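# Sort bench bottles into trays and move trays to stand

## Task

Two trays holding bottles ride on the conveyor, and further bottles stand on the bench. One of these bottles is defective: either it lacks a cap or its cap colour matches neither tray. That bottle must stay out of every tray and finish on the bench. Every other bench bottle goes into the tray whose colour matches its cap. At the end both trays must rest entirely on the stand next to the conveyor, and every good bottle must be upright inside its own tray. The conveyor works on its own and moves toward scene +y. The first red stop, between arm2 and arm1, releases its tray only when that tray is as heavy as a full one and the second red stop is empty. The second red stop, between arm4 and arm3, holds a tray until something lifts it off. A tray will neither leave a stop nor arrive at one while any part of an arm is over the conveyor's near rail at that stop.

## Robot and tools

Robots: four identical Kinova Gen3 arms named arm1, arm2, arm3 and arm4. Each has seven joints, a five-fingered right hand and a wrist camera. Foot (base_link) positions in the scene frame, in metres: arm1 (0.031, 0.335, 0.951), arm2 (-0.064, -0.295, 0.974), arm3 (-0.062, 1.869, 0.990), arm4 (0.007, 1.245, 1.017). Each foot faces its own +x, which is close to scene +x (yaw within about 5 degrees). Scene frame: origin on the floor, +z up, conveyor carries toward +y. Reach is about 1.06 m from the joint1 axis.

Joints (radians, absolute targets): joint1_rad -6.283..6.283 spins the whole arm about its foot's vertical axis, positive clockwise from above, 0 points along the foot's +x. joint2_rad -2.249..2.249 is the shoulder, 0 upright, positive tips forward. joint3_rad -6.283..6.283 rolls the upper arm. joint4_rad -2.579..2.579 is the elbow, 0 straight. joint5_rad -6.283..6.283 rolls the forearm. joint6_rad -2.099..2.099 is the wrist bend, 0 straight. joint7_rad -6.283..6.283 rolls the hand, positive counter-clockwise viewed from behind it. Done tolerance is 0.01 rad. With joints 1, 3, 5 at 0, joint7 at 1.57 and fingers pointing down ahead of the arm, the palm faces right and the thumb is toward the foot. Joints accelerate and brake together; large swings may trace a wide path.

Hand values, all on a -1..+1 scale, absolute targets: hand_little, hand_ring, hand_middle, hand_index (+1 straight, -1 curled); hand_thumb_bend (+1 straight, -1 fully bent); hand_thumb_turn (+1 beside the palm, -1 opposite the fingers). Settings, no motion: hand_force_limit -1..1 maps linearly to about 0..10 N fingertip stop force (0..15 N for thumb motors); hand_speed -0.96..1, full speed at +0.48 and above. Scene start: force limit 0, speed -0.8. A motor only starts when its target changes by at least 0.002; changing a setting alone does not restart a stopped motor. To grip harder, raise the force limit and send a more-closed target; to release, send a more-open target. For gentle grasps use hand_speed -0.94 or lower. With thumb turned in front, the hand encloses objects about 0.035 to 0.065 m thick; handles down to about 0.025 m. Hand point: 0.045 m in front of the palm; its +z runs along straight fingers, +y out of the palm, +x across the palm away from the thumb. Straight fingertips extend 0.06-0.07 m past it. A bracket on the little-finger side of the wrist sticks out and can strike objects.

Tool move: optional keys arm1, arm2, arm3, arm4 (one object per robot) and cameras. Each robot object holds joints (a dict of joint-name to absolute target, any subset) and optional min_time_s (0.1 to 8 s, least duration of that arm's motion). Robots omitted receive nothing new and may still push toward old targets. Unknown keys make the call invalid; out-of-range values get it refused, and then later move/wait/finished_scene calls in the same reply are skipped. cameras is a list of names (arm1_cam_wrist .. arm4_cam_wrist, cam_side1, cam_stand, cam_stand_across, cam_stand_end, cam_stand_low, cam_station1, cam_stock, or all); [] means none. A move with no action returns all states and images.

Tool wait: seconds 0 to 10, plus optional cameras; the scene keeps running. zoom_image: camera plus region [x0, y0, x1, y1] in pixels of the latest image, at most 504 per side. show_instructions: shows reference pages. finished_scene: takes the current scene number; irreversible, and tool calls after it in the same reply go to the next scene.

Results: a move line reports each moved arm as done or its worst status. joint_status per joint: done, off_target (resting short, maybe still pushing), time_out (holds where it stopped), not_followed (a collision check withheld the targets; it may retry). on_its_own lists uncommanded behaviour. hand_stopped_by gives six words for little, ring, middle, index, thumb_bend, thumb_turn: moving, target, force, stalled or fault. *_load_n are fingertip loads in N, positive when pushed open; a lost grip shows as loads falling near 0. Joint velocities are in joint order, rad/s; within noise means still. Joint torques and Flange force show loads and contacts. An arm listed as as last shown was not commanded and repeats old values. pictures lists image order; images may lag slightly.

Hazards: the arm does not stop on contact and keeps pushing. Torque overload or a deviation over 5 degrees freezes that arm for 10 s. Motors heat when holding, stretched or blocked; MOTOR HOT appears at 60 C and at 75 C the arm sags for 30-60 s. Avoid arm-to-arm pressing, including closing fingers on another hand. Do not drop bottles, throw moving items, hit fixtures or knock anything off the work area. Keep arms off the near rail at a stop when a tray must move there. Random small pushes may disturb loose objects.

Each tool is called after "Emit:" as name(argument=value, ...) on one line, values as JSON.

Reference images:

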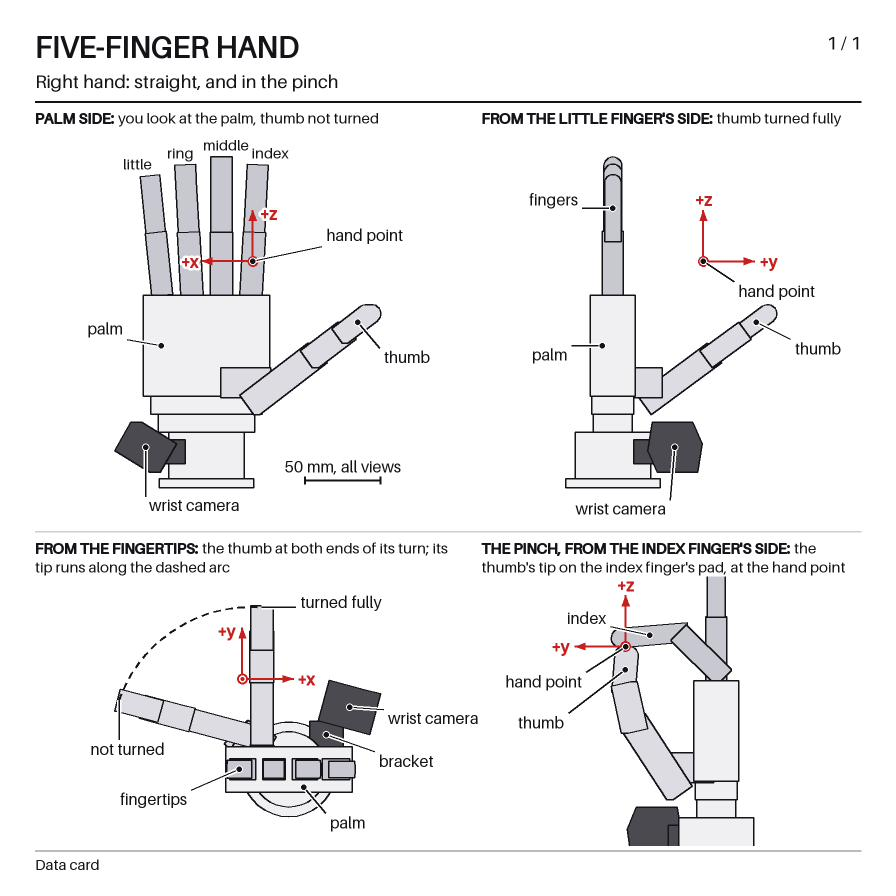

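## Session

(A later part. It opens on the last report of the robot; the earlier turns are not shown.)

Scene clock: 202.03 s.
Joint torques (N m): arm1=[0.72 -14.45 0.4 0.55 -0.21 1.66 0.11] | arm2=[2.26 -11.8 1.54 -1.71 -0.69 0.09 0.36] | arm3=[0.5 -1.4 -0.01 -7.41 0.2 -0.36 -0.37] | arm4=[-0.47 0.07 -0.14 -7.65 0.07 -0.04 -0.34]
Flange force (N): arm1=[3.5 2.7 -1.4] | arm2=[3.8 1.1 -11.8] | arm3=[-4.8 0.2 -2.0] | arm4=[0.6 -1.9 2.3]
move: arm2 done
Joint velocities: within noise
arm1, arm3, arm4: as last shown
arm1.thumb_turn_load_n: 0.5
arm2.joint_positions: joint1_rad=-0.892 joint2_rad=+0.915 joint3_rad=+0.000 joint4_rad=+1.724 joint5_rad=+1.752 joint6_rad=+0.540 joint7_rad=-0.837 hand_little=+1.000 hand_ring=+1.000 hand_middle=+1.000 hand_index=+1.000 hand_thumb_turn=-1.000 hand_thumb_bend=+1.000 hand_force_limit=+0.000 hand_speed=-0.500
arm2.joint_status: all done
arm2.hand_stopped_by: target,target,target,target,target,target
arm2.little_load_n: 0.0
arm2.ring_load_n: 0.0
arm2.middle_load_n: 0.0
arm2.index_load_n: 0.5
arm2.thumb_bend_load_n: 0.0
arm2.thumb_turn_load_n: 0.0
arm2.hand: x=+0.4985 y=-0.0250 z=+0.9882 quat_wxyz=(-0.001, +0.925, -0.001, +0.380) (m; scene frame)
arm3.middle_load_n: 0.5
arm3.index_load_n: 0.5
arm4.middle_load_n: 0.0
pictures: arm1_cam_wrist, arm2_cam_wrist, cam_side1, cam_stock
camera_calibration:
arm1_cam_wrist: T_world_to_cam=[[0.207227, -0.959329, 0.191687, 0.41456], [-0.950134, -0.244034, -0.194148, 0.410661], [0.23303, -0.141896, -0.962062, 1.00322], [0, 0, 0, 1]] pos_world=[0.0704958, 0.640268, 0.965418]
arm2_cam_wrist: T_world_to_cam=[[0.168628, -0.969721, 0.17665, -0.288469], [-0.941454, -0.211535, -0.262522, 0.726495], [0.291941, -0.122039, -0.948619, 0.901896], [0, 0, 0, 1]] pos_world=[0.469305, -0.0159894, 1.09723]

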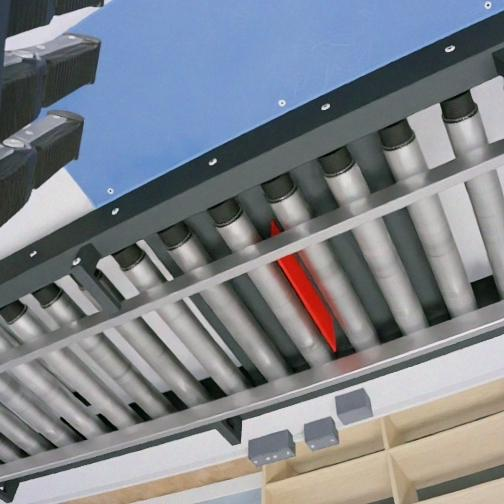

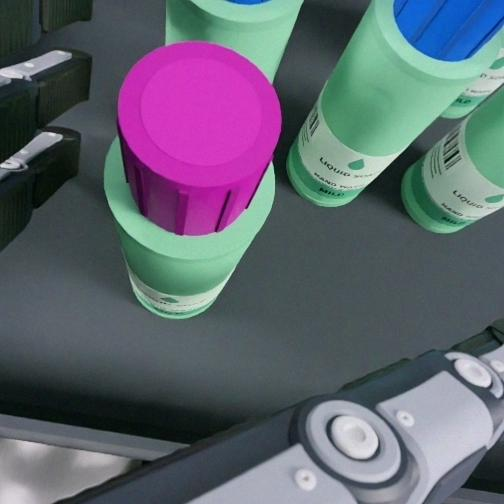

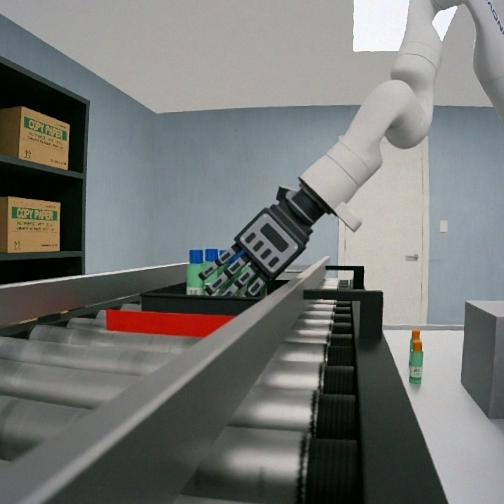

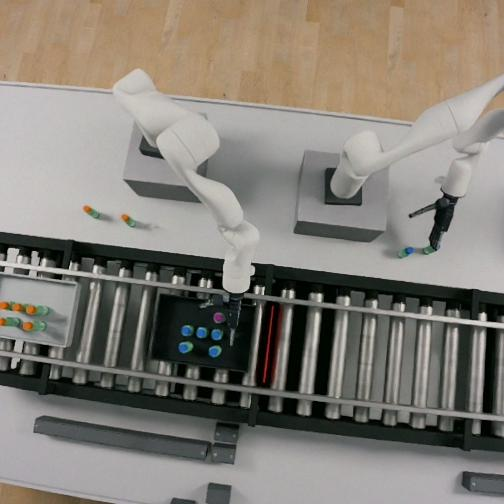

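Emit:
move(arm2={"joints": {"joint1_rad": -0.8959, "joint2_rad": 0.8976, "joint3_rad": 0, "joint4_rad": 1.7205, "joint5_rad": 1.7123, "joint6_rad": 0.5392, "joint7_rad": -0.7956}, "min_time_s": 1})

Emit:
move(arm2={"joints": {"hand_index": 0.3, "hand_middle": 0.3, "hand_thumb_bend": 0.4, "hand_force_limit": -0.6, "hand_speed": -0.6}}, cameras=["arm2_cam_wrist", "cam_side1"])

Emit:
zoom_image(camera="cam_side1", region=[180, 200, 300, 320])

Scene clock: 213.43 s.
Joint torques (N m): arm1=[0.71 -14.42 0.38 0.57 -0.21 1.67 0.08] | arm2=[-0.51 -21.24 0.94 -5.9 0.41 1.36 0.29] | arm3=[0.54 -1.39 0.01 -7.48 0.23 -0.36 -0.38] | arm4=[-0.46 0.08 -0.15 -7.6 0.03 -0.06 -0.34]
Flange force (N): arm1=[3.6 2.5 -1.4] | arm2=[-3.9 3.4 2.2] | arm3=[-4.7 0.2 -1.8] | arm4=[0.6 -2.0 2.0]
move: arm2 done
Joint velocities: within noise
arm1, arm3, arm4: as last shown
arm1.thumb_turn_load_n: 0.0
arm2.joint_positions: joint1_rad=-0.896 joint2_rad=+0.898 joint3_rad=+0.000 joint4_rad=+1.720 joint5_rad=+1.712 joint6_rad=+0.539 joint7_rad=-0.796 hand_little=+1.000 hand_ring=+1.000 hand_middle=+1.000 hand_index=+1.000 hand_thumb_turn=-1.000 hand_thumb_bend=+1.000 hand_force_limit=+0.000 hand_speed=-0.500
arm2.joint_status: all done
arm2.hand_stopped_by: target,target,target,target,target,target
arm2.little_load_n: 0.0
arm2.ring_load_n: 0.0
arm2.middle_load_n: 0.0
arm2.index_load_n: 0.0
arm2.thumb_bend_load_n: 0.0
arm2.thumb_turn_load_n: 0.5
arm2.hand: x=+0.4981 y=-0.0226 z=+0.9973 quat_wxyz=(-0.001, +0.925, -0.001, +0.380) (m; scene frame)
arm3.middle_load_n: 0.0
arm3.index_load_n: 0.0
arm4.little_load_n: 0.5
pictures: none

Scene clock: 214.97 s.
Joint torques (N m): arm1=[0.74 -14.42 0.38 0.54 -0.24 1.65 0.1] | arm2=[-0.5 -21.24 0.92 -5.89 0.41 1.36 0.27] | arm3=[0.52 -1.4 -0.09 -7.46 0.17 -0.36 -0.38] | arm4=[-0.48 0.04 -0.18 -7.63 0.02 -0.08 -0.3]
Flange force (N): arm1=[3.6 2.7 -1.4] | arm2=[-3.8 3.3 2.2] | arm3=[-4.9 -0.1 -1.8] | arm4=[0.6 -2.0 2.1]
move: arm2 done
Joint velocities: within noise
arm1, arm3, arm4: as last shown
arm2.joint_positions: joint1_rad=-0.896 joint2_rad=+0.898 joint3_rad=+0.000 joint4_rad=+1.720 joint5_rad=+1.712 joint6_rad=+0.539 joint7_rad=-0.796 hand_little=+1.000 hand_ring=+1.000 hand_middle=+0.300 hand_index=+0.300 hand_thumb_turn=-1.000 hand_thumb_bend=+0.400 hand_force_limit=-0.600 hand_speed=-0.600
arm2.joint_status: all done
arm2.hand_stopped_by: target,target,target,target,target,target
arm2.little_load_n: 0.0
arm2.ring_load_n: 0.0
arm2.middle_load_n: 0.0
arm2.index_load_n: 0.0
arm2.thumb_bend_load_n: 0.0
arm2.thumb_turn_load_n: 0.0
arm2.hand: x=+0.4981 y=-0.0226 z=+0.9973 quat_wxyz=(-0.001, +0.925, -0.001, +0.380) (m; scene frame)
arm3.little_load_n: -0.5
pictures: arm2_cam_wrist, cam_side1
camera_calibration:
arm2_cam_wrist: T_world_to_cam=[[0.168466, -0.969733, 0.17674, -0.287724], [-0.941427, -0.211428, -0.262704, 0.729231], [0.292121, -0.122131, -0.948551, 0.910873], [0, 0, 0, 1]] pos_world=[0.468905, -0.013589, 1.10643]

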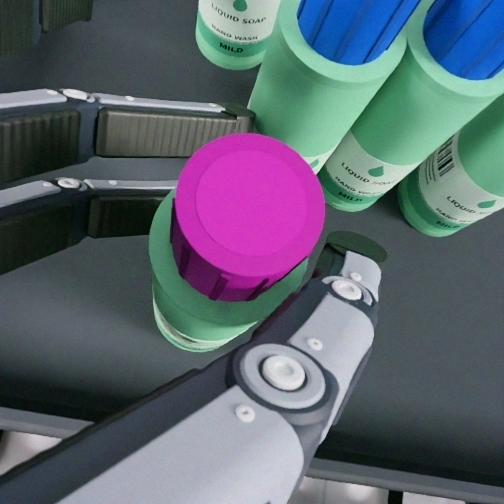

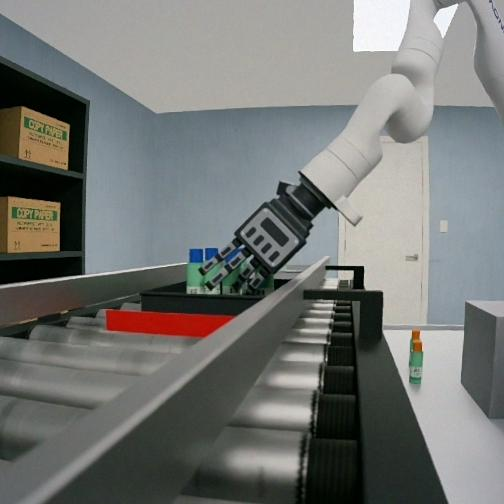

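Scaled by 4.200 from the camera's 504x504 image, which has a finer 720x720 frame.

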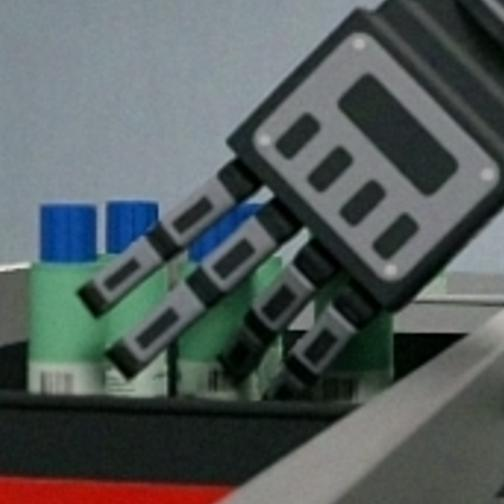

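Emit:
move(arm2={"joints": {"hand_index": 0.0, "hand_middle": 0.0, "hand_thumb_bend": 0.05, "hand_force_limit": -0.7, "hand_speed": -0.8}}, cameras=["arm2_cam_wrist"])

Scene clock: 218.10 s.
Joint torques (N m): arm1=[0.7 -14.46 0.37 0.55 -0.22 1.67 0.07] | arm2=[-0.54 -21.24 0.96 -5.91 0.42 1.33 0.29] | arm3=[0.53 -1.41 -0.01 -7.49 0.24 -0.33 -0.38] | arm4=[-0.51 -0.02 -0.22 -7.65 0.02 -0.05 -0.31]
Flange force (N): arm1=[3.6 2.6 -1.3] | arm2=[-3.9 3.4 2.1] | arm3=[-4.8 0.2 -1.6] | arm4=[0.4 -2.0 2.2]
move: arm2 done
Joint velocities: within noise
arm1, arm3, arm4: as last shown
arm2.joint_positions: joint1_rad=-0.896 joint2_rad=+0.898 joint3_rad=+0.000 joint4_rad=+1.720 joint5_rad=+1.712 joint6_rad=+0.539 joint7_rad=-0.796 hand_little=+1.000 hand_ring=+1.000 hand_middle=+0.000 hand_index=+0.000 hand_thumb_turn=-1.000 hand_thumb_bend=+0.050 hand_force_limit=-0.700 hand_speed=-0.800
arm2.joint_status: all done
arm2.hand_stopped_by: target,target,target,target,target,target
arm2.little_load_n: 0.0
arm2.ring_load_n: 0.0
arm2.middle_load_n: 0.0
arm2.index_load_n: 0.0
arm2.thumb_bend_load_n: 0.0
arm2.thumb_turn_load_n: 0.0
arm2.hand: x=+0.4981 y=-0.0226 z=+0.9973 quat_wxyz=(-0.001, +0.925, -0.001, +0.380) (m; scene frame)
arm3.little_load_n: 0.0
arm3.ring_load_n: 0.5
arm4.little_load_n: 0.0
pictures: arm2_cam_wrist
camera_calibration:
arm2_cam_wrist: T_world_to_cam=[[0.168466, -0.969733, 0.17674, -0.287724], [-0.941427, -0.211428, -0.262704, 0.729231], [0.292121, -0.122131, -0.948551, 0.910873], [0, 0, 0, 1]] pos_world=[0.468905, -0.013589, 1.10643]

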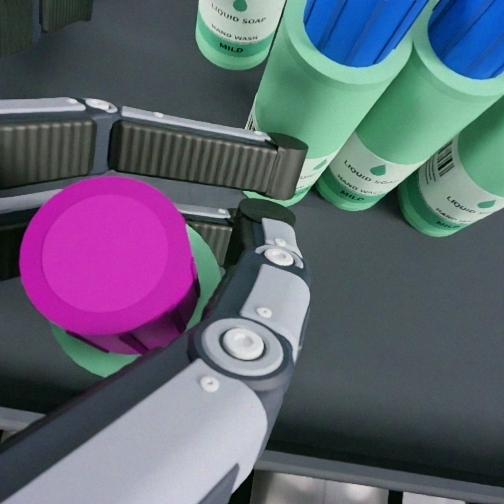

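Emit:
move(arm2={"joints": {"hand_index": -0.6, "hand_middle": -0.6, "hand_thumb_bend": -0.4, "hand_force_limit": -0.4, "hand_speed": -0.8}}, cameras=["arm2_cam_wrist"])

Scene clock: 222.27 s.
Joint torques (N m): arm1=[0.73 -14.39 0.4 0.59 -0.22 1.69 0.09] | arm2=[-0.5 -21.21 0.94 -5.92 0.39 1.35 0.3] | arm3=[0.49 -1.41 0 -7.44 0.21 -0.36 -0.41] | arm4=[-0.42 -0.03 -0.2 -7.65 0.11 -0.05 -0.35]
Flange force (N): arm1=[3.5 2.5 -1.5] | arm2=[-4.0 3.5 2.1] | arm3=[-4.8 0.2 -1.9] | arm4=[0.4 -2.0 2.2]
move: arm2 off_target
Joint velocities: within noise
arm1, arm3, arm4: as last shown
arm1.thumb_turn_load_n: 0.5
arm2.joint_positions: joint1_rad=-0.896 joint2_rad=+0.898 joint3_rad=+0.000 joint4_rad=+1.720 joint5_rad=+1.712 joint6_rad=+0.539 joint7_rad=-0.796 hand_little=+1.000 hand_ring=+1.000 hand_middle=-0.219 hand_index=-0.237 hand_thumb_turn=-1.000 hand_thumb_bend=-0.069 hand_force_limit=-0.400 hand_speed=-0.800
arm2.joint_status: hand_middle off_target (ended at -0.219, target -0.600); hand_index off_target (ended at -0.237, target -0.600); hand_thumb_bend off_target (ended at -0.069, target -0.400); the others done
arm2.hand_stopped_by: target,target,force,force,force,target
arm2.little_load_n: 0.0
arm2.ring_load_n: 0.0
arm2.middle_load_n: 4.0
arm2.index_load_n: 7.5
arm2.thumb_bend_load_n: 7.5
arm2.thumb_turn_load_n: 0.5
arm2.hand: x=+0.4981 y=-0.0226 z=+0.9973 quat_wxyz=(-0.001, +0.925, -0.001, +0.380) (m; scene frame)
arm3.ring_load_n: 0.0
pictures: arm2_cam_wrist
camera_calibration:
arm2_cam_wrist: T_world_to_cam=[[0.168466, -0.969733, 0.17674, -0.287724], [-0.941427, -0.211428, -0.262704, 0.729231], [0.292121, -0.122131, -0.948551, 0.910873], [0, 0, 0, 1]] pos_world=[0.468905, -0.013589, 1.10643]

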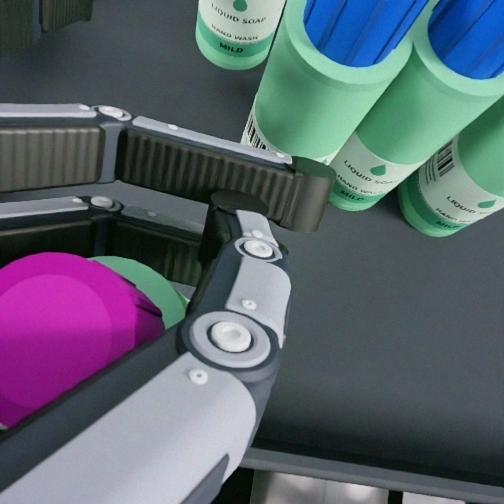

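Emit:
wait(seconds=0.1, cameras=["cam_stock", "cam_side1", "cam_station1"])

Emit:
zoom_image(camera="cam_side1", region=[180, 200, 300, 320])

Emit:
zoom_image(camera="cam_stock", region=[180, 270, 270, 360])

Scene clock: 225.17 s.
Joint torques (N m): arm1=[0.75 -14.43 0.42 0.55 -0.23 1.68 0.08] | arm2=[-0.54 -21.24 0.98 -5.86 0.4 1.38 0.29] | arm3=[0.55 -1.41 -0.07 -7.5 0.25 -0.35 -0.41] | arm4=[-0.44 -0.02 -0.16 -7.73 0.06 -0.06 -0.25]
Flange force (N): arm1=[3.5 2.7 -1.4] | arm2=[-3.8 3.4 2.3] | arm3=[-4.8 -0.1 -1.7] | arm4=[0.6 -1.7 2.5]
Joint velocities: within noise
arm1.joint_positions: joint1_rad=-1.913 joint2_rad=+1.125 joint3_rad=+0.000 joint4_rad=+2.033 joint5_rad=+1.157 joint6_rad=+0.779 joint7_rad=-1.592 hand_little=+1.000 hand_ring=+1.000 hand_middle=+1.000 hand_index=+1.000 hand_thumb_turn=-1.000 hand_thumb_bend=+1.000 hand_force_limit=+0.000 hand_speed=-0.500
arm1.joint_status: not commanded
arm1.hand_stopped_by: target,target,target,target,target,target
arm1.little_load_n: 0.0
arm1.ring_load_n: 0.0
arm1.middle_load_n: 0.0
arm1.index_load_n: 0.0
arm1.thumb_bend_load_n: 0.0
arm1.thumb_turn_load_n: 0.0
arm1.hand: x=+0.1022 y=+0.6262 z=+0.8535 quat_wxyz=(-0.002, +0.926, -0.001, +0.377) (m; scene frame)
arm2.joint_positions: joint1_rad=-0.896 joint2_rad=+0.898 joint3_rad=+0.000 joint4_rad=+1.720 joint5_rad=+1.712 joint6_rad=+0.539 joint7_rad=-0.796 hand_little=+1.000 hand_ring=+1.000 hand_middle=-0.219 hand_index=-0.237 hand_thumb_turn=-1.000 hand_thumb_bend=-0.069 hand_force_limit=-0.400 hand_speed=-0.800
arm2.joint_status: hand_middle off_target (ended at -0.219, target -0.600); hand_index off_target (ended at -0.237, target -0.600); hand_thumb_bend off_target (ended at -0.069, target -0.400); the others done
arm2.hand_stopped_by: target,target,force,force,force,target
arm2.little_load_n: 0.0
arm2.ring_load_n: 0.0
arm2.middle_load_n: 3.5
arm2.index_load_n: 7.5
arm2.thumb_bend_load_n: 7.5
arm2.thumb_turn_load_n: 0.5
arm2.hand: x=+0.4981 y=-0.0226 z=+0.9973 quat_wxyz=(-0.001, +0.925, -0.001, +0.380) (m; scene frame)
arm3.joint_positions: joint1_rad=+0.316 joint2_rad=-0.437 joint3_rad=-0.098 joint4_rad=+1.530 joint5_rad=-0.004 joint6_rad=+1.935 joint7_rad=-2.029 hand_little=+1.000 hand_ring=+1.000 hand_middle=+1.000 hand_index=+1.000 hand_thumb_turn=+1.000 hand_thumb_bend=+1.000 hand_force_limit=+0.000 hand_speed=-0.800
arm3.joint_status: not commanded
arm3.hand_stopped_by: target,target,target,target,target,target
arm3.little_load_n: 0.5
arm3.ring_load_n: 0.0
arm3.middle_load_n: -0.5
arm3.index_load_n: 0.0
arm3.thumb_bend_load_n: 0.0
arm3.thumb_turn_load_n: 0.0
arm3.hand: x=+0.1252 y=+1.8348 z=+1.4864 quat_wxyz=(-0.059, -0.376, -0.925, +0.015) (m; scene frame)
arm4.joint_positions: joint1_rad=+0.257 joint2_rad=-0.372 joint3_rad=-0.065 joint4_rad=+1.497 joint5_rad=-0.001 joint6_rad=+2.053 joint7_rad=-2.087 hand_little=+1.000 hand_ring=+1.000 hand_middle=+1.000 hand_index=+1.000 hand_thumb_turn=+1.000 hand_thumb_bend=+1.000 hand_force_limit=+0.000 hand_speed=-0.800
arm4.joint_status: not commanded
arm4.hand_stopped_by: target,target,target,target,target,target
arm4.little_load_n: 0.0
arm4.ring_load_n: 0.0
arm4.middle_load_n: 0.0
arm4.index_load_n: 0.0
arm4.thumb_bend_load_n: 0.0
arm4.thumb_turn_load_n: 0.0
arm4.hand: x=+0.1831 y=+1.2443 z=+1.5041 quat_wxyz=(+0.017, -0.303, -0.953, +0.014) (m; scene frame)
wait: 0.10 s; at rest from the start
pictures: cam_side1, cam_station1, cam_stock

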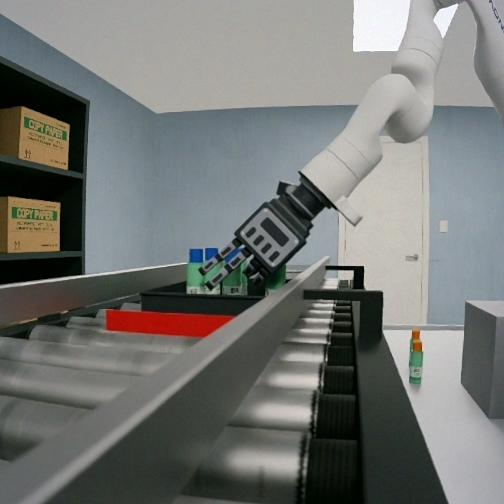

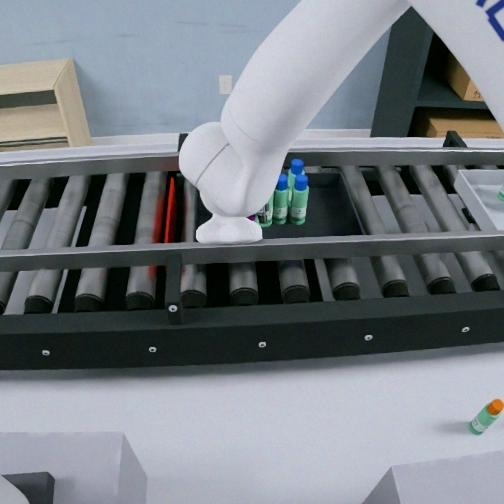

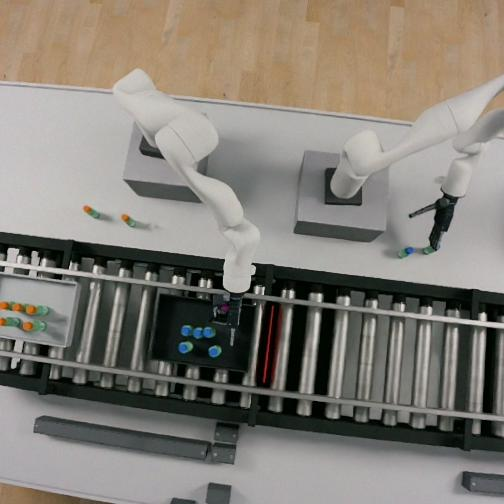

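Scaled by 4.200 from the camera's 504x504 image, which has a finer 720x720 frame.

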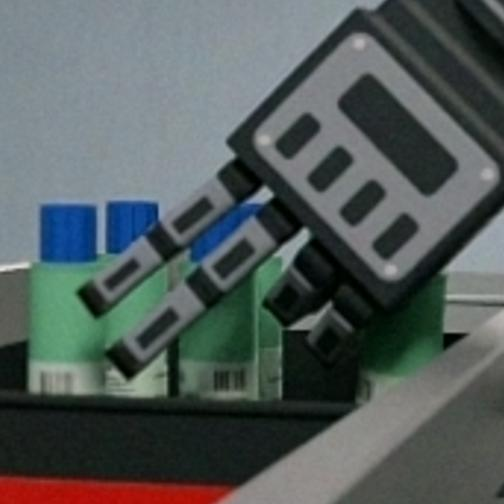

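Scaled by 5.600 from the camera's 504x504 image, which has a finer 720x720 frame.

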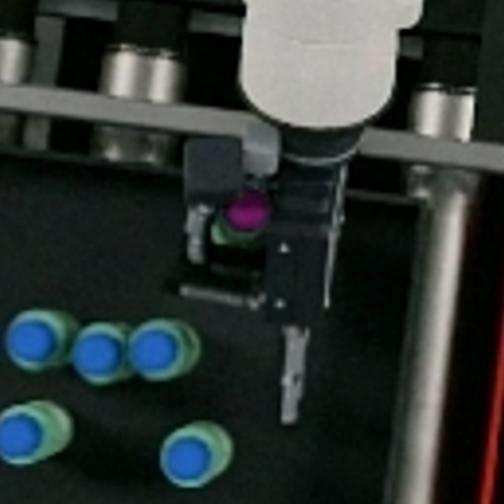

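Emit:
move(arm2={"joints": {"joint1_rad": -0.8959, "joint2_rad": 0.8391, "joint3_rad": 0, "joint4_rad": 1.711, "joint5_rad": 1.5992, "joint6_rad": 0.5424, "joint7_rad": -0.664}, "min_time_s": 2}, cameras=["arm2_cam_wrist", "cam_side1"])

Emit:
zoom_image(camera="cam_side1", region=[180, 180, 320, 320])

Scene clock: 231.73 s.
Joint torques (N m): arm1=[0.72 -14.44 0.39 0.56 -0.22 1.67 0.09] | arm2=[-0.51 -20.97 0.9 -6.38 0.51 1.22 0.31] | arm3=[0.53 -1.42 0.01 -7.41 0.23 -0.36 -0.43] | arm4=[-0.39 -0.06 -0.12 -7.57 0.1 -0.04 -0.31]
Flange force (N): arm1=[3.5 2.6 -1.4] | arm2=[-4.1 3.2 2.3] | arm3=[-4.9 0.2 -2.0] | arm4=[0.4 -1.6 1.8]
move: arm2 done
Joint velocities: within noise
arm1, arm3, arm4: as last shown
arm2.joint_positions: joint1_rad=-0.896 joint2_rad=+0.839 joint3_rad=+0.000 joint4_rad=+1.711 joint5_rad=+1.599 joint6_rad=+0.542 joint7_rad=-0.664 hand_little=+1.000 hand_ring=+1.000 hand_middle=-0.219 hand_index=-0.237 hand_thumb_turn=-1.000 hand_thumb_bend=-0.069 hand_force_limit=-0.400 hand_speed=-0.800
arm2.joint_status: all done
arm2.hand_stopped_by: target,target,force,force,force,target
arm2.little_load_n: 0.0
arm2.ring_load_n: 0.0
arm2.middle_load_n: 3.5
arm2.index_load_n: 7.5
arm2.thumb_bend_load_n: 7.5
arm2.thumb_turn_load_n: 0.0
arm2.hand: x=+0.5010 y=-0.0233 z=+1.0289 quat_wxyz=(+0.002, +0.924, -0.002, +0.383) (m; scene frame)
arm3.little_load_n: 0.0
arm3.middle_load_n: 0.0
arm4.thumb_bend_load_n: -0.5
pictures: arm2_cam_wrist, cam_side1
camera_calibration:
arm2_cam_wrist: T_world_to_cam=[[0.162679, -0.969708, 0.182213, -0.297124], [-0.940882, -0.20807, -0.267297, 0.744618], [0.297114, -0.127957, -0.94623, 0.934826], [0, 0, 0, 1]] pos_world=[0.471184, -0.0135733, 1.13773]

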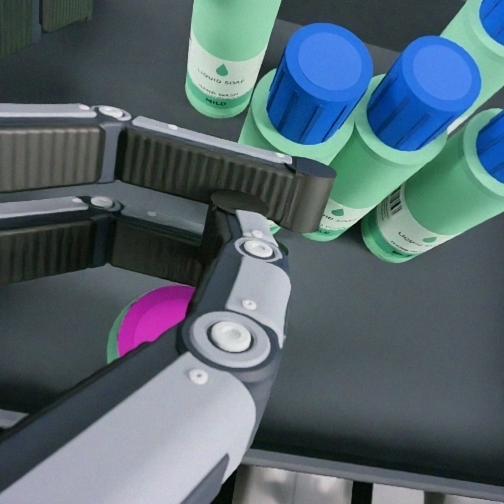

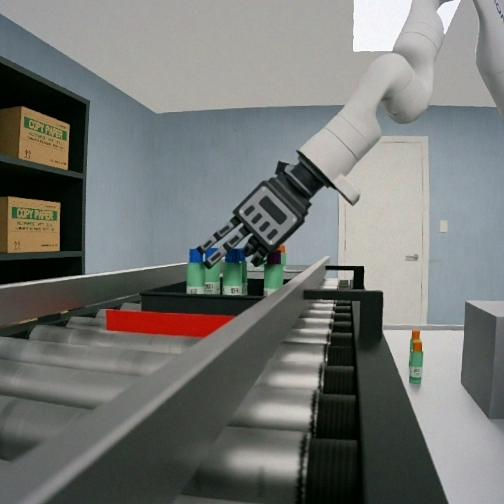

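Scaled by 3.600 from the camera's 504x504 image, which has a finer 720x720 frame.

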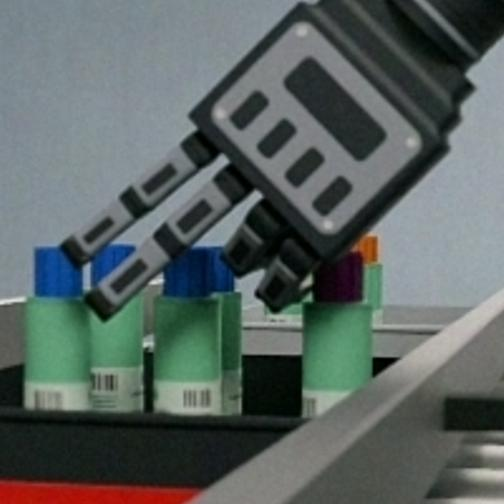

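Emit:
move(arm2={"joints": {"joint1_rad": -0.8959, "joint2_rad": 0.7027, "joint3_rad": 0, "joint4_rad": 1.6892, "joint5_rad": 1.3353, "joint6_rad": 0.5499, "joint7_rad": -0.3568, "hand_index": 0.3, "hand_middle": 0.3, "hand_thumb_bend": 1.0, "hand_speed": -0.3}, "min_time_s": 2}, cameras=["arm2_cam_wrist", "cam_side1", "cam_stock", "arm1_cam_wrist"])

Emit:
zoom_image(camera="cam_stock", region=[150, 270, 270, 390])

Scene clock: 251.23 s.
Joint torques (N m): arm1=[0.72 -14.42 0.38 0.54 -0.24 1.67 0.08] | arm2=[-0.49 -20.15 0.76 -7.42 0.63 0.75 0.29] | arm3=[0.46 -1.46 -0.01 -7.45 0.19 -0.35 -0.43] | arm4=[-0.38 0.02 -0.13 -7.58 0.06 -0.09 -0.36]
Flange force (N): arm1=[3.6 2.7 -1.4] | arm2=[-4.2 2.5 2.7] | arm3=[-5.0 0.1 -1.9] | arm4=[0.5 -2.0 1.8]
move: arm2 done
Joint velocities: within noise
arm1, arm3, arm4: as last shown
arm2.joint_positions: joint1_rad=-0.896 joint2_rad=+0.703 joint3_rad=+0.000 joint4_rad=+1.689 joint5_rad=+1.335 joint6_rad=+0.550 joint7_rad=-0.357 hand_little=+1.000 hand_ring=+1.000 hand_middle=+0.300 hand_index=+0.300 hand_thumb_turn=-1.000 hand_thumb_bend=+1.000 hand_force_limit=-0.400 hand_speed=-0.300
arm2.joint_status: all done
arm2.hand_stopped_by: target,target,target,target,target,target
arm2.little_load_n: 0.0
arm2.ring_load_n: 0.0
arm2.middle_load_n: 0.0
arm2.index_load_n: 0.0
arm2.thumb_bend_load_n: 0.0
arm2.thumb_turn_load_n: 0.5
arm2.hand: x=+0.4987 y=-0.0229 z=+1.0983 quat_wxyz=(-0.001, +0.925, -0.001, +0.380) (m; scene frame)
arm4.thumb_bend_load_n: 0.0
pictures: arm1_cam_wrist, arm2_cam_wrist, cam_side1, cam_stock
camera_calibration:
arm1_cam_wrist: T_world_to_cam=[[0.207227, -0.959329, 0.191687, 0.41456], [-0.950134, -0.244034, -0.194148, 0.410661], [0.23303, -0.141896, -0.962062, 1.00322], [0, 0, 0, 1]] pos_world=[0.0704958, 0.640268, 0.965418]
arm2_cam_wrist: T_world_to_cam=[[0.168628, -0.969721, 0.17665, -0.305916], [-0.941454, -0.211535, -0.262522, 0.756031], [0.291941, -0.122039, -0.948619, 1.00654], [0, 0, 0, 1]] pos_world=[0.469505, -0.0138894, 1.20733]

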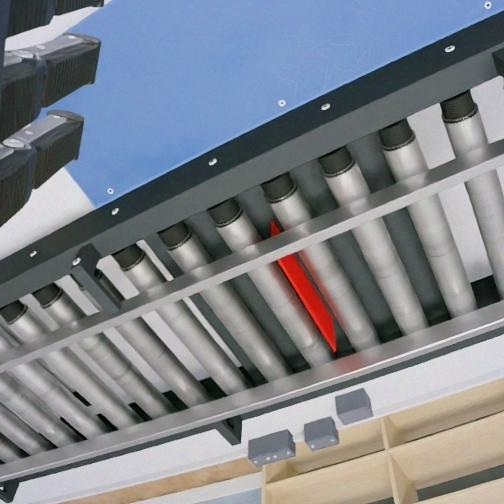

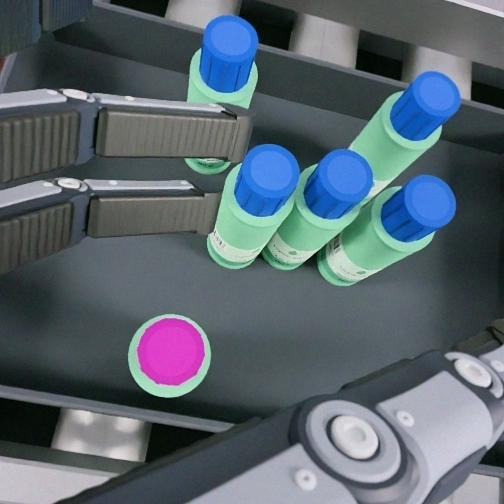

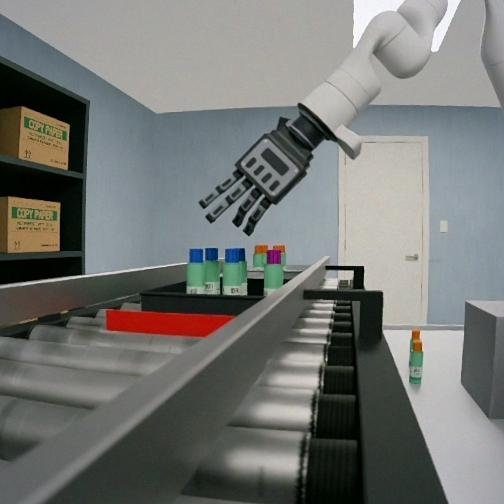

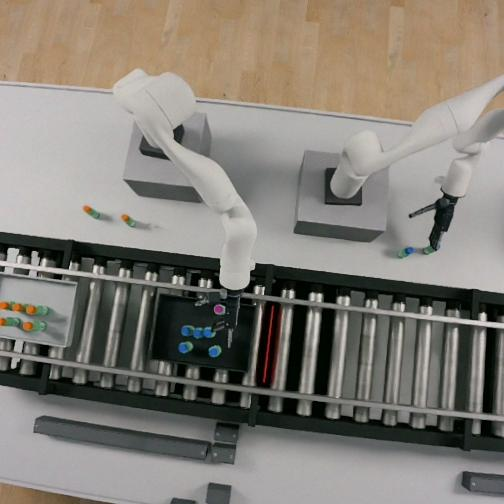

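Scaled by 4.200 from the camera's 504x504 image, which has a finer 720x720 frame.

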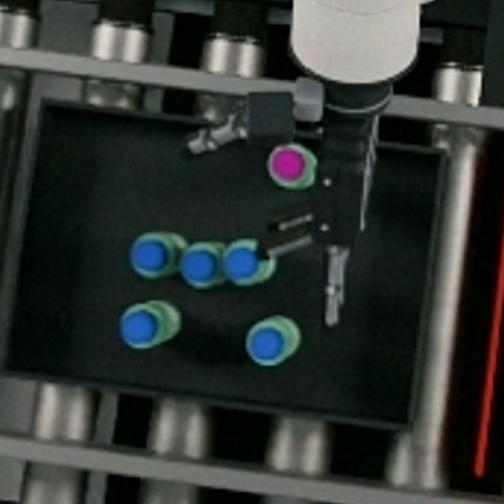

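Emit:
move(arm2={"joints": {"joint1_rad": -0.8559, "joint2_rad": 0.739, "joint3_rad": 0, "joint4_rad": 1.7408, "joint5_rad": 1.5078, "joint6_rad": 0.5111, "joint7_rad": -0.5211, "hand_index": -0.45, "hand_middle": -0.45, "hand_thumb_bend": 1.0, "hand_speed": 0, "hand_force_limit": 0}, "min_time_s": 2}, cameras=["arm2_cam_wrist", "cam_side1"])

Scene clock: 265.40 s.
Joint torques (N m): arm1=[0.73 -14.44 0.38 0.58 -0.23 1.69 0.07] | arm2=[-0.47 -20.2 0.73 -6.93 0.54 1.03 0.29] | arm3=[0.5 -1.37 -0.06 -7.47 0.2 -0.36 -0.39] | arm4=[-0.47 -0.1 -0.19 -7.63 0.02 -0.07 -0.31]
Flange force (N): arm1=[3.5 2.5 -1.4] | arm2=[-4.5 2.9 2.7] | arm3=[-4.8 0.0 -1.8] | arm4=[0.3 -1.9 2.0]
move: arm2 done
Joint velocities: within noise
arm1, arm3, arm4: as last shown
arm1.thumb_turn_load_n: 0.5
arm2.joint_positions: joint1_rad=-0.856 joint2_rad=+0.739 joint3_rad=+0.000 joint4_rad=+1.741 joint5_rad=+1.508 joint6_rad=+0.511 joint7_rad=-0.521 hand_little=+1.000 hand_ring=+1.000 hand_middle=-0.450 hand_index=-0.450 hand_thumb_turn=-1.000 hand_thumb_bend=+1.000 hand_force_limit=+0.000 hand_speed=+0.000
arm2.joint_status: all done
arm2.hand_stopped_by: target,target,target,target,target,target
arm2.little_load_n: 0.0
arm2.ring_load_n: 0.0
arm2.middle_load_n: 0.0
arm2.index_load_n: 0.0
arm2.thumb_bend_load_n: 0.0
arm2.thumb_turn_load_n: 0.0
arm2.hand: x=+0.5046 y=-0.0439 z=+1.0702 quat_wxyz=(-0.001, +0.925, -0.001, +0.380) (m; scene frame)
pictures: arm2_cam_wrist, cam_side1
camera_calibration:
arm2_cam_wrist: T_world_to_cam=[[0.168666, -0.969688, 0.176794, -0.322499], [-0.941391, -0.211634, -0.262667, 0.749904], [0.292121, -0.12213, -0.948551, 0.975427], [0, 0, 0, 1]] pos_world=[0.475405, -0.0348896, 1.17923]

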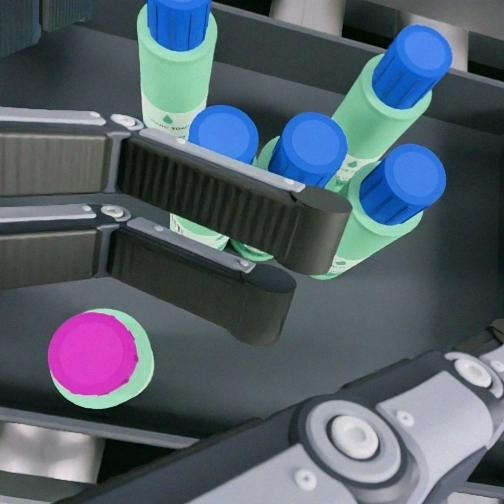

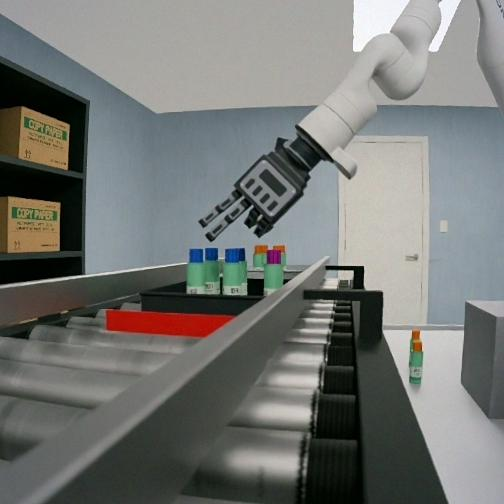

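Emit:
move(arm2={"joints": {"joint1_rad": -0.8559, "joint2_rad": 0.9445, "joint3_rad": 0, "joint4_rad": 1.7508, "joint5_rad": 1.881, "joint6_rad": 0.5381, "joint7_rad": -0.9506}, "min_time_s": 3}, cameras=["arm2_cam_wrist", "cam_side1"])

Emit:
zoom_image(camera="cam_side1", region=[180, 180, 320, 320])

Scene clock: 271.47 s.
Joint torques (N m): arm1=[0.72 -14.42 0.39 0.56 -0.23 1.68 0.08] | arm2=[-0.4 -21.12 1.01 -5.3 0.29 1.5 0.29] | arm3=[0.51 -1.44 -0.04 -7.49 0.2 -0.36 -0.38] | arm4=[-0.44 -0.04 -0.15 -7.69 0.01 -0.01 -0.34]
Flange force (N): arm1=[3.6 2.6 -1.4] | arm2=[-3.4 3.0 1.7] | arm3=[-4.9 0.1 -1.8] | arm4=[0.4 -1.9 2.4]
move: arm2 done
Joint velocities: within noise
arm1, arm3, arm4: as last shown
arm1.thumb_turn_load_n: 0.0
arm2.joint_positions: joint1_rad=-0.856 joint2_rad=+0.944 joint3_rad=+0.000 joint4_rad=+1.751 joint5_rad=+1.881 joint6_rad=+0.538 joint7_rad=-0.951 hand_little=+1.000 hand_ring=+1.000 hand_middle=-0.450 hand_index=-0.450 hand_thumb_turn=-1.000 hand_thumb_bend=+1.000 hand_force_limit=+0.000 hand_speed=+0.000
arm2.joint_status: all done
arm2.hand_stopped_by: target,target,target,target,target,target
arm2.little_load_n: 0.0
arm2.ring_load_n: 0.0
arm2.middle_load_n: 0.0
arm2.index_load_n: 0.0
arm2.thumb_bend_load_n: 0.0
arm2.thumb_turn_load_n: 0.0
arm2.hand: x=+0.5040 y=-0.0435 z=+0.9702 quat_wxyz=(-0.001, +0.925, +0.000, +0.380) (m; scene frame)
arm3.thumb_bend_load_n: -0.5
pictures: arm2_cam_wrist, cam_side1
camera_calibration:
arm2_cam_wrist: T_world_to_cam=[[0.168699, -0.969702, 0.176686, -0.304229], [-0.941413, -0.211624, -0.262598, 0.723093], [0.292033, -0.122035, -0.948591, 0.880884], [0, 0, 0, 1]] pos_world=[0.474805, -0.0344897, 1.07923]

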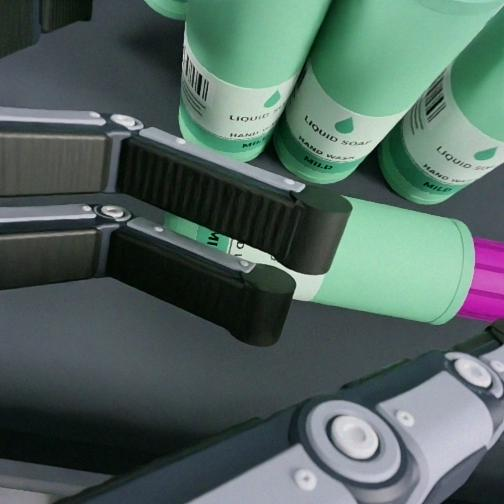

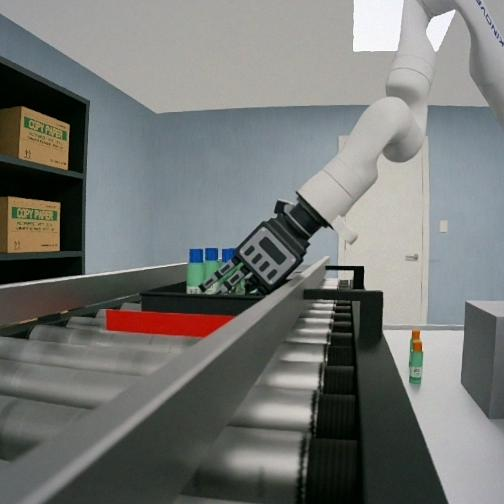

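Scaled by 3.600 from the camera's 504x504 image, which has a finer 720x720 frame.

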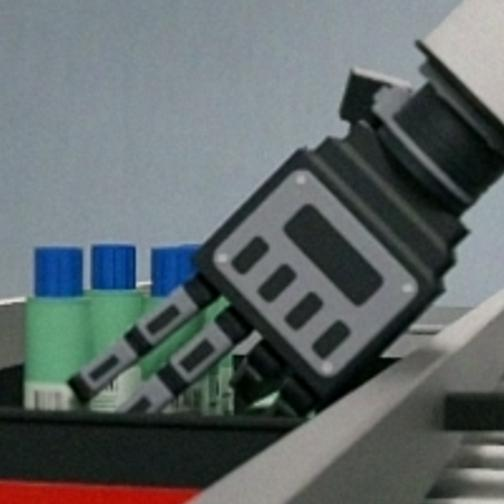

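Emit:
move(arm2={"joints": {"joint1_rad": -0.8559, "joint2_rad": 0.739, "joint3_rad": 0, "joint4_rad": 1.7408, "joint5_rad": 1.5078, "joint6_rad": 0.5111, "joint7_rad": -0.5211}, "min_time_s": 2}, cameras=["arm2_cam_wrist", "cam_station1", "cam_side1", "cam_stock"])

Emit:
zoom_image(camera="cam_stock", region=[150, 270, 270, 390])

Scene clock: 280.87 s.
Joint torques (N m): arm1=[0.7 -14.42 0.41 0.57 -0.23 1.69 0.07] | arm2=[-0.43 -20.19 0.74 -6.84 0.53 1.02 0.3] | arm3=[0.57 -1.37 -0.04 -7.43 0.23 -0.39 -0.39] | arm4=[-0.5 -0.07 -0.17 -7.63 0.13 -0.1 -0.29]
Flange force (N): arm1=[3.6 2.5 -1.4] | arm2=[-4.5 2.8 2.8] | arm3=[-4.8 0.0 -2.0] | arm4=[0.5 -1.7 1.9]
move: arm2 done
Joint velocities: within noise
arm1, arm3, arm4: as last shown
arm2.joint_positions: joint1_rad=-0.856 joint2_rad=+0.739 joint3_rad=+0.000 joint4_rad=+1.741 joint5_rad=+1.508 joint6_rad=+0.511 joint7_rad=-0.521 hand_little=+1.000 hand_ring=+1.000 hand_middle=-0.450 hand_index=-0.450 hand_thumb_turn=-1.000 hand_thumb_bend=+1.000 hand_force_limit=+0.000 hand_speed=+0.000
arm2.joint_status: all done
arm2.hand_stopped_by: target,target,target,target,target,target
arm2.little_load_n: 0.0
arm2.ring_load_n: 0.0
arm2.middle_load_n: 0.0
arm2.index_load_n: 0.0
arm2.thumb_bend_load_n: 0.0
arm2.thumb_turn_load_n: 0.0
arm2.hand: x=+0.5046 y=-0.0439 z=+1.0702 quat_wxyz=(-0.001, +0.925, +0.000, +0.380) (m; scene frame)
arm3.thumb_bend_load_n: 0.0
pictures: arm2_cam_wrist, cam_side1, cam_station1, cam_stock
camera_calibration:
arm2_cam_wrist: T_world_to_cam=[[0.168694, -0.9697, 0.176702, -0.32242], [-0.941385, -0.211635, -0.262687, 0.750019], [0.292124, -0.122031, -0.948563, 0.975413], [0, 0, 0, 1]] pos_world=[0.475506, -0.0348897, 1.17923]

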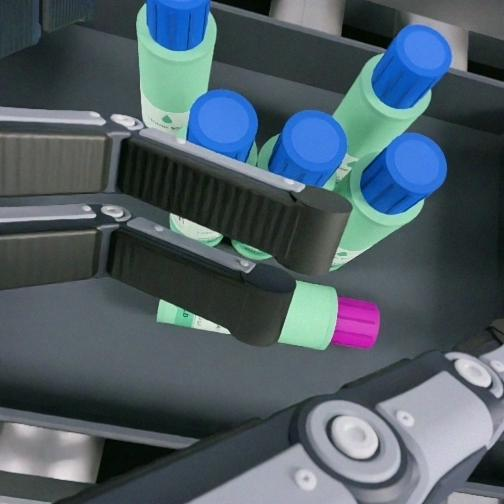

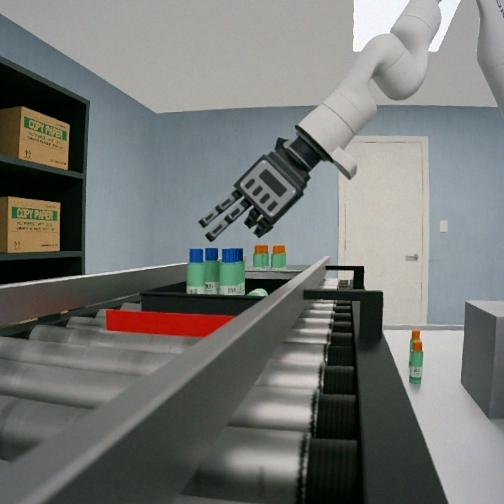

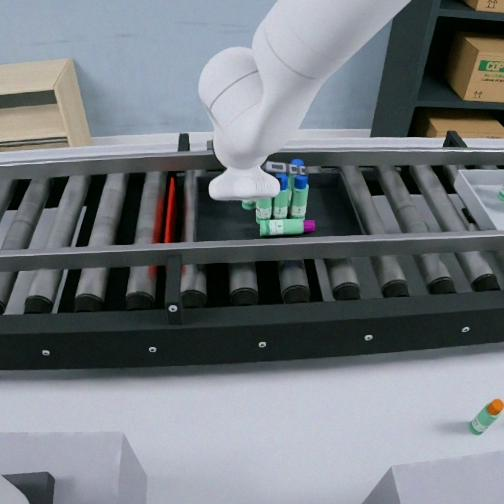

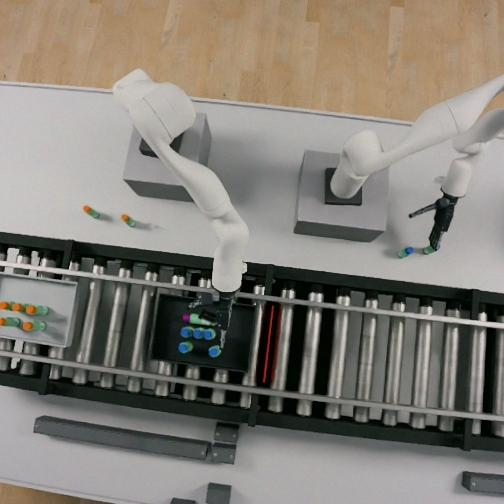

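Scaled by 4.200 from the camera's 504x504 image, which has a finer 720x720 frame.

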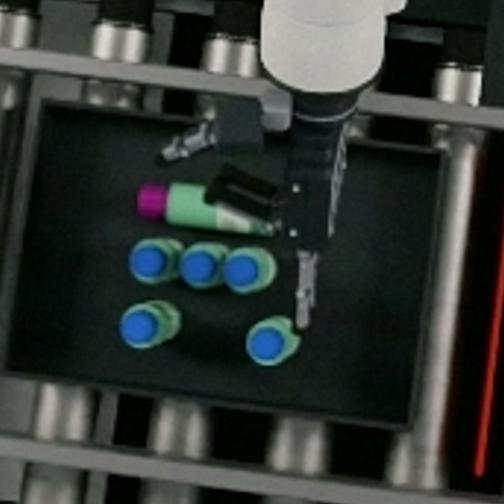

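Emit:
move(arm2={"joints": {"joint2_rad": 0.5, "hand_index": 1, "hand_middle": -1, "hand_ring": -1, "hand_little": -1}, "min_time_s": 1.5})

Emit:
move(arm2={"joints": {"joint1_rad": -0.3222, "joint2_rad": 0.799, "joint4_rad": 1.1906, "joint5_rad": 0, "joint6_rad": 1.152, "joint7_rad": -0.2281}, "min_time_s": 3}, cameras=["arm2_cam_wrist", "cam_side1", "cam_stock"])

Emit:
zoom_image(camera="cam_stock", region=[150, 270, 270, 390])

Scene clock: 333.13 s.
Joint torques (N m): arm1=[0.72 -14.42 0.44 0.59 -0.22 1.68 0.06] | arm2=[-0.51 -18.31 0.45 -8.71 0.75 0.77 0.3] | arm3=[0.53 -1.4 -0.02 -7.39 0.22 -0.36 -0.4] | arm4=[-0.43 0.02 -0.13 -7.69 0.13 -0.05 -0.3]
Flange force (N): arm1=[3.5 2.4 -1.5] | arm2=[-4.5 3.0 2.7] | arm3=[-4.9 0.1 -2.1] | arm4=[0.7 -1.7 2.4]
move: arm2 done
Joint velocities: within noise
arm1, arm3, arm4: as last shown
arm2.joint_positions: joint1_rad=-0.856 joint2_rad=+0.500 joint3_rad=+0.000 joint4_rad=+1.741 joint5_rad=+1.508 joint6_rad=+0.511 joint7_rad=-0.521 hand_little=-1.000 hand_ring=-1.000 hand_middle=-1.000 hand_index=+1.000 hand_thumb_turn=-1.000 hand_thumb_bend=+1.000 hand_force_limit=+0.000 hand_speed=+0.000
arm2.joint_status: all done
arm2.hand_stopped_by: target,target,target,target,target,target
arm2.little_load_n: 0.0
arm2.ring_load_n: 0.5
arm2.middle_load_n: 0.0
arm2.index_load_n: 0.0
arm2.thumb_bend_load_n: 0.0
arm2.thumb_turn_load_n: 0.0
arm2.hand: x=+0.5253 y=-0.0252 z=+1.2138 quat_wxyz=(-0.077, +0.885, -0.032, +0.457) (m; scene frame)
pictures: none

Scene clock: 336.53 s.
Joint torques (N m): arm1=[0.76 -14.43 0.37 0.54 -0.23 1.68 0.07] | arm2=[-0.47 -22.13 -0.04 -8.07 -0.27 0.16 0.29] | arm3=[0.49 -1.43 -0.1 -7.48 0.27 -0.38 -0.41] | arm4=[-0.43 0 -0.11 -7.58 0.09 -0.11 -0.31]
Flange force (N): arm1=[3.6 2.6 -1.4] | arm2=[0.4 1.0 2.6] | arm3=[-4.9 -0.1 -1.8] | arm4=[0.6 -1.7 1.7]
move: arm2 done
Joint velocities: within noise
arm1, arm3, arm4: as last shown
arm2.joint_positions: joint1_rad=-0.322 joint2_rad=+0.799 joint3_rad=+0.000 joint4_rad=+1.191 joint5_rad=+0.000 joint6_rad=+1.152 joint7_rad=-0.228 hand_little=-1.000 hand_ring=-1.000 hand_middle=-1.000 hand_index=+1.000 hand_thumb_turn=-1.000 hand_thumb_bend=+1.000 hand_force_limit=+0.000 hand_speed=+0.000
arm2.joint_status: all done
arm2.hand_stopped_by: target,target,target,target,target,target
arm2.little_load_n: 0.0
arm2.ring_load_n: 0.0
arm2.middle_load_n: 0.0
arm2.index_load_n: 0.0
arm2.thumb_bend_load_n: 0.0
arm2.thumb_turn_load_n: 0.0
arm2.hand: x=+0.4557 y=-0.1554 z=+1.1001 quat_wxyz=(+0.001, +0.707, -0.707, -0.003) (m; scene frame)
pictures: arm2_cam_wrist, cam_side1, cam_stock
camera_calibration:
arm2_cam_wrist: T_world_to_cam=[[-0.969321, -0.245461, 0.0128467, 0.383819], [-0.209563, 0.852615, 0.478677, -0.29547], [-0.12845, 0.461299, -0.877897, 1.20902], [0, 0, 0, 1]] pos_world=[0.465423, -0.211587, 1.1979]

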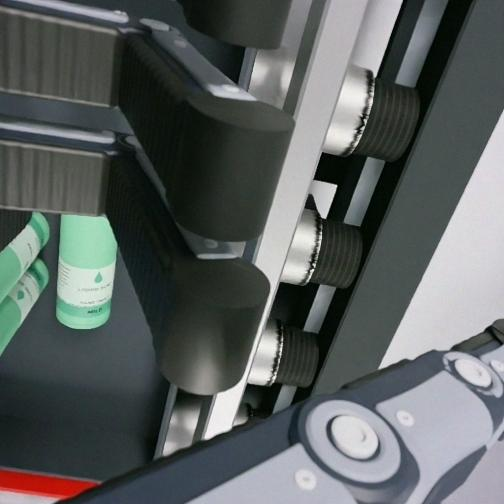

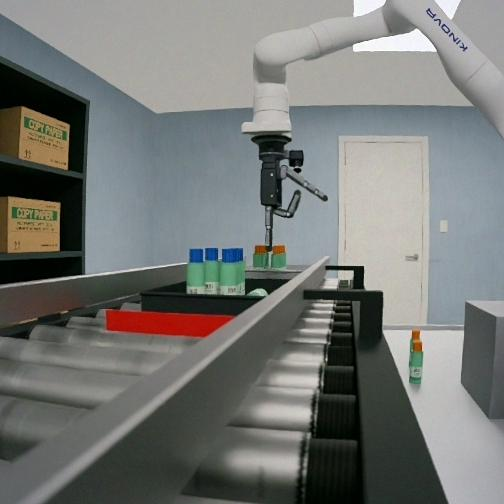

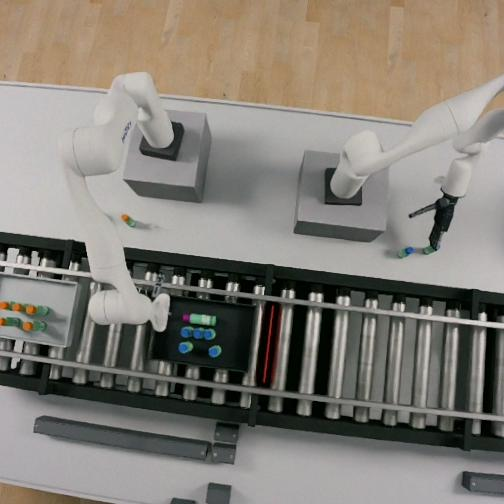

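Scaled by 4.200 from the camera's 504x504 image, which has a finer 720x720 frame.

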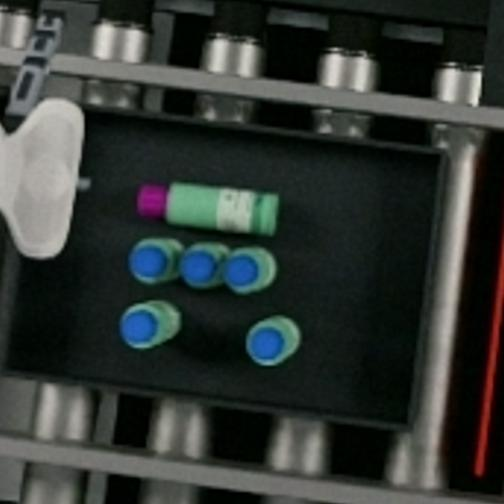

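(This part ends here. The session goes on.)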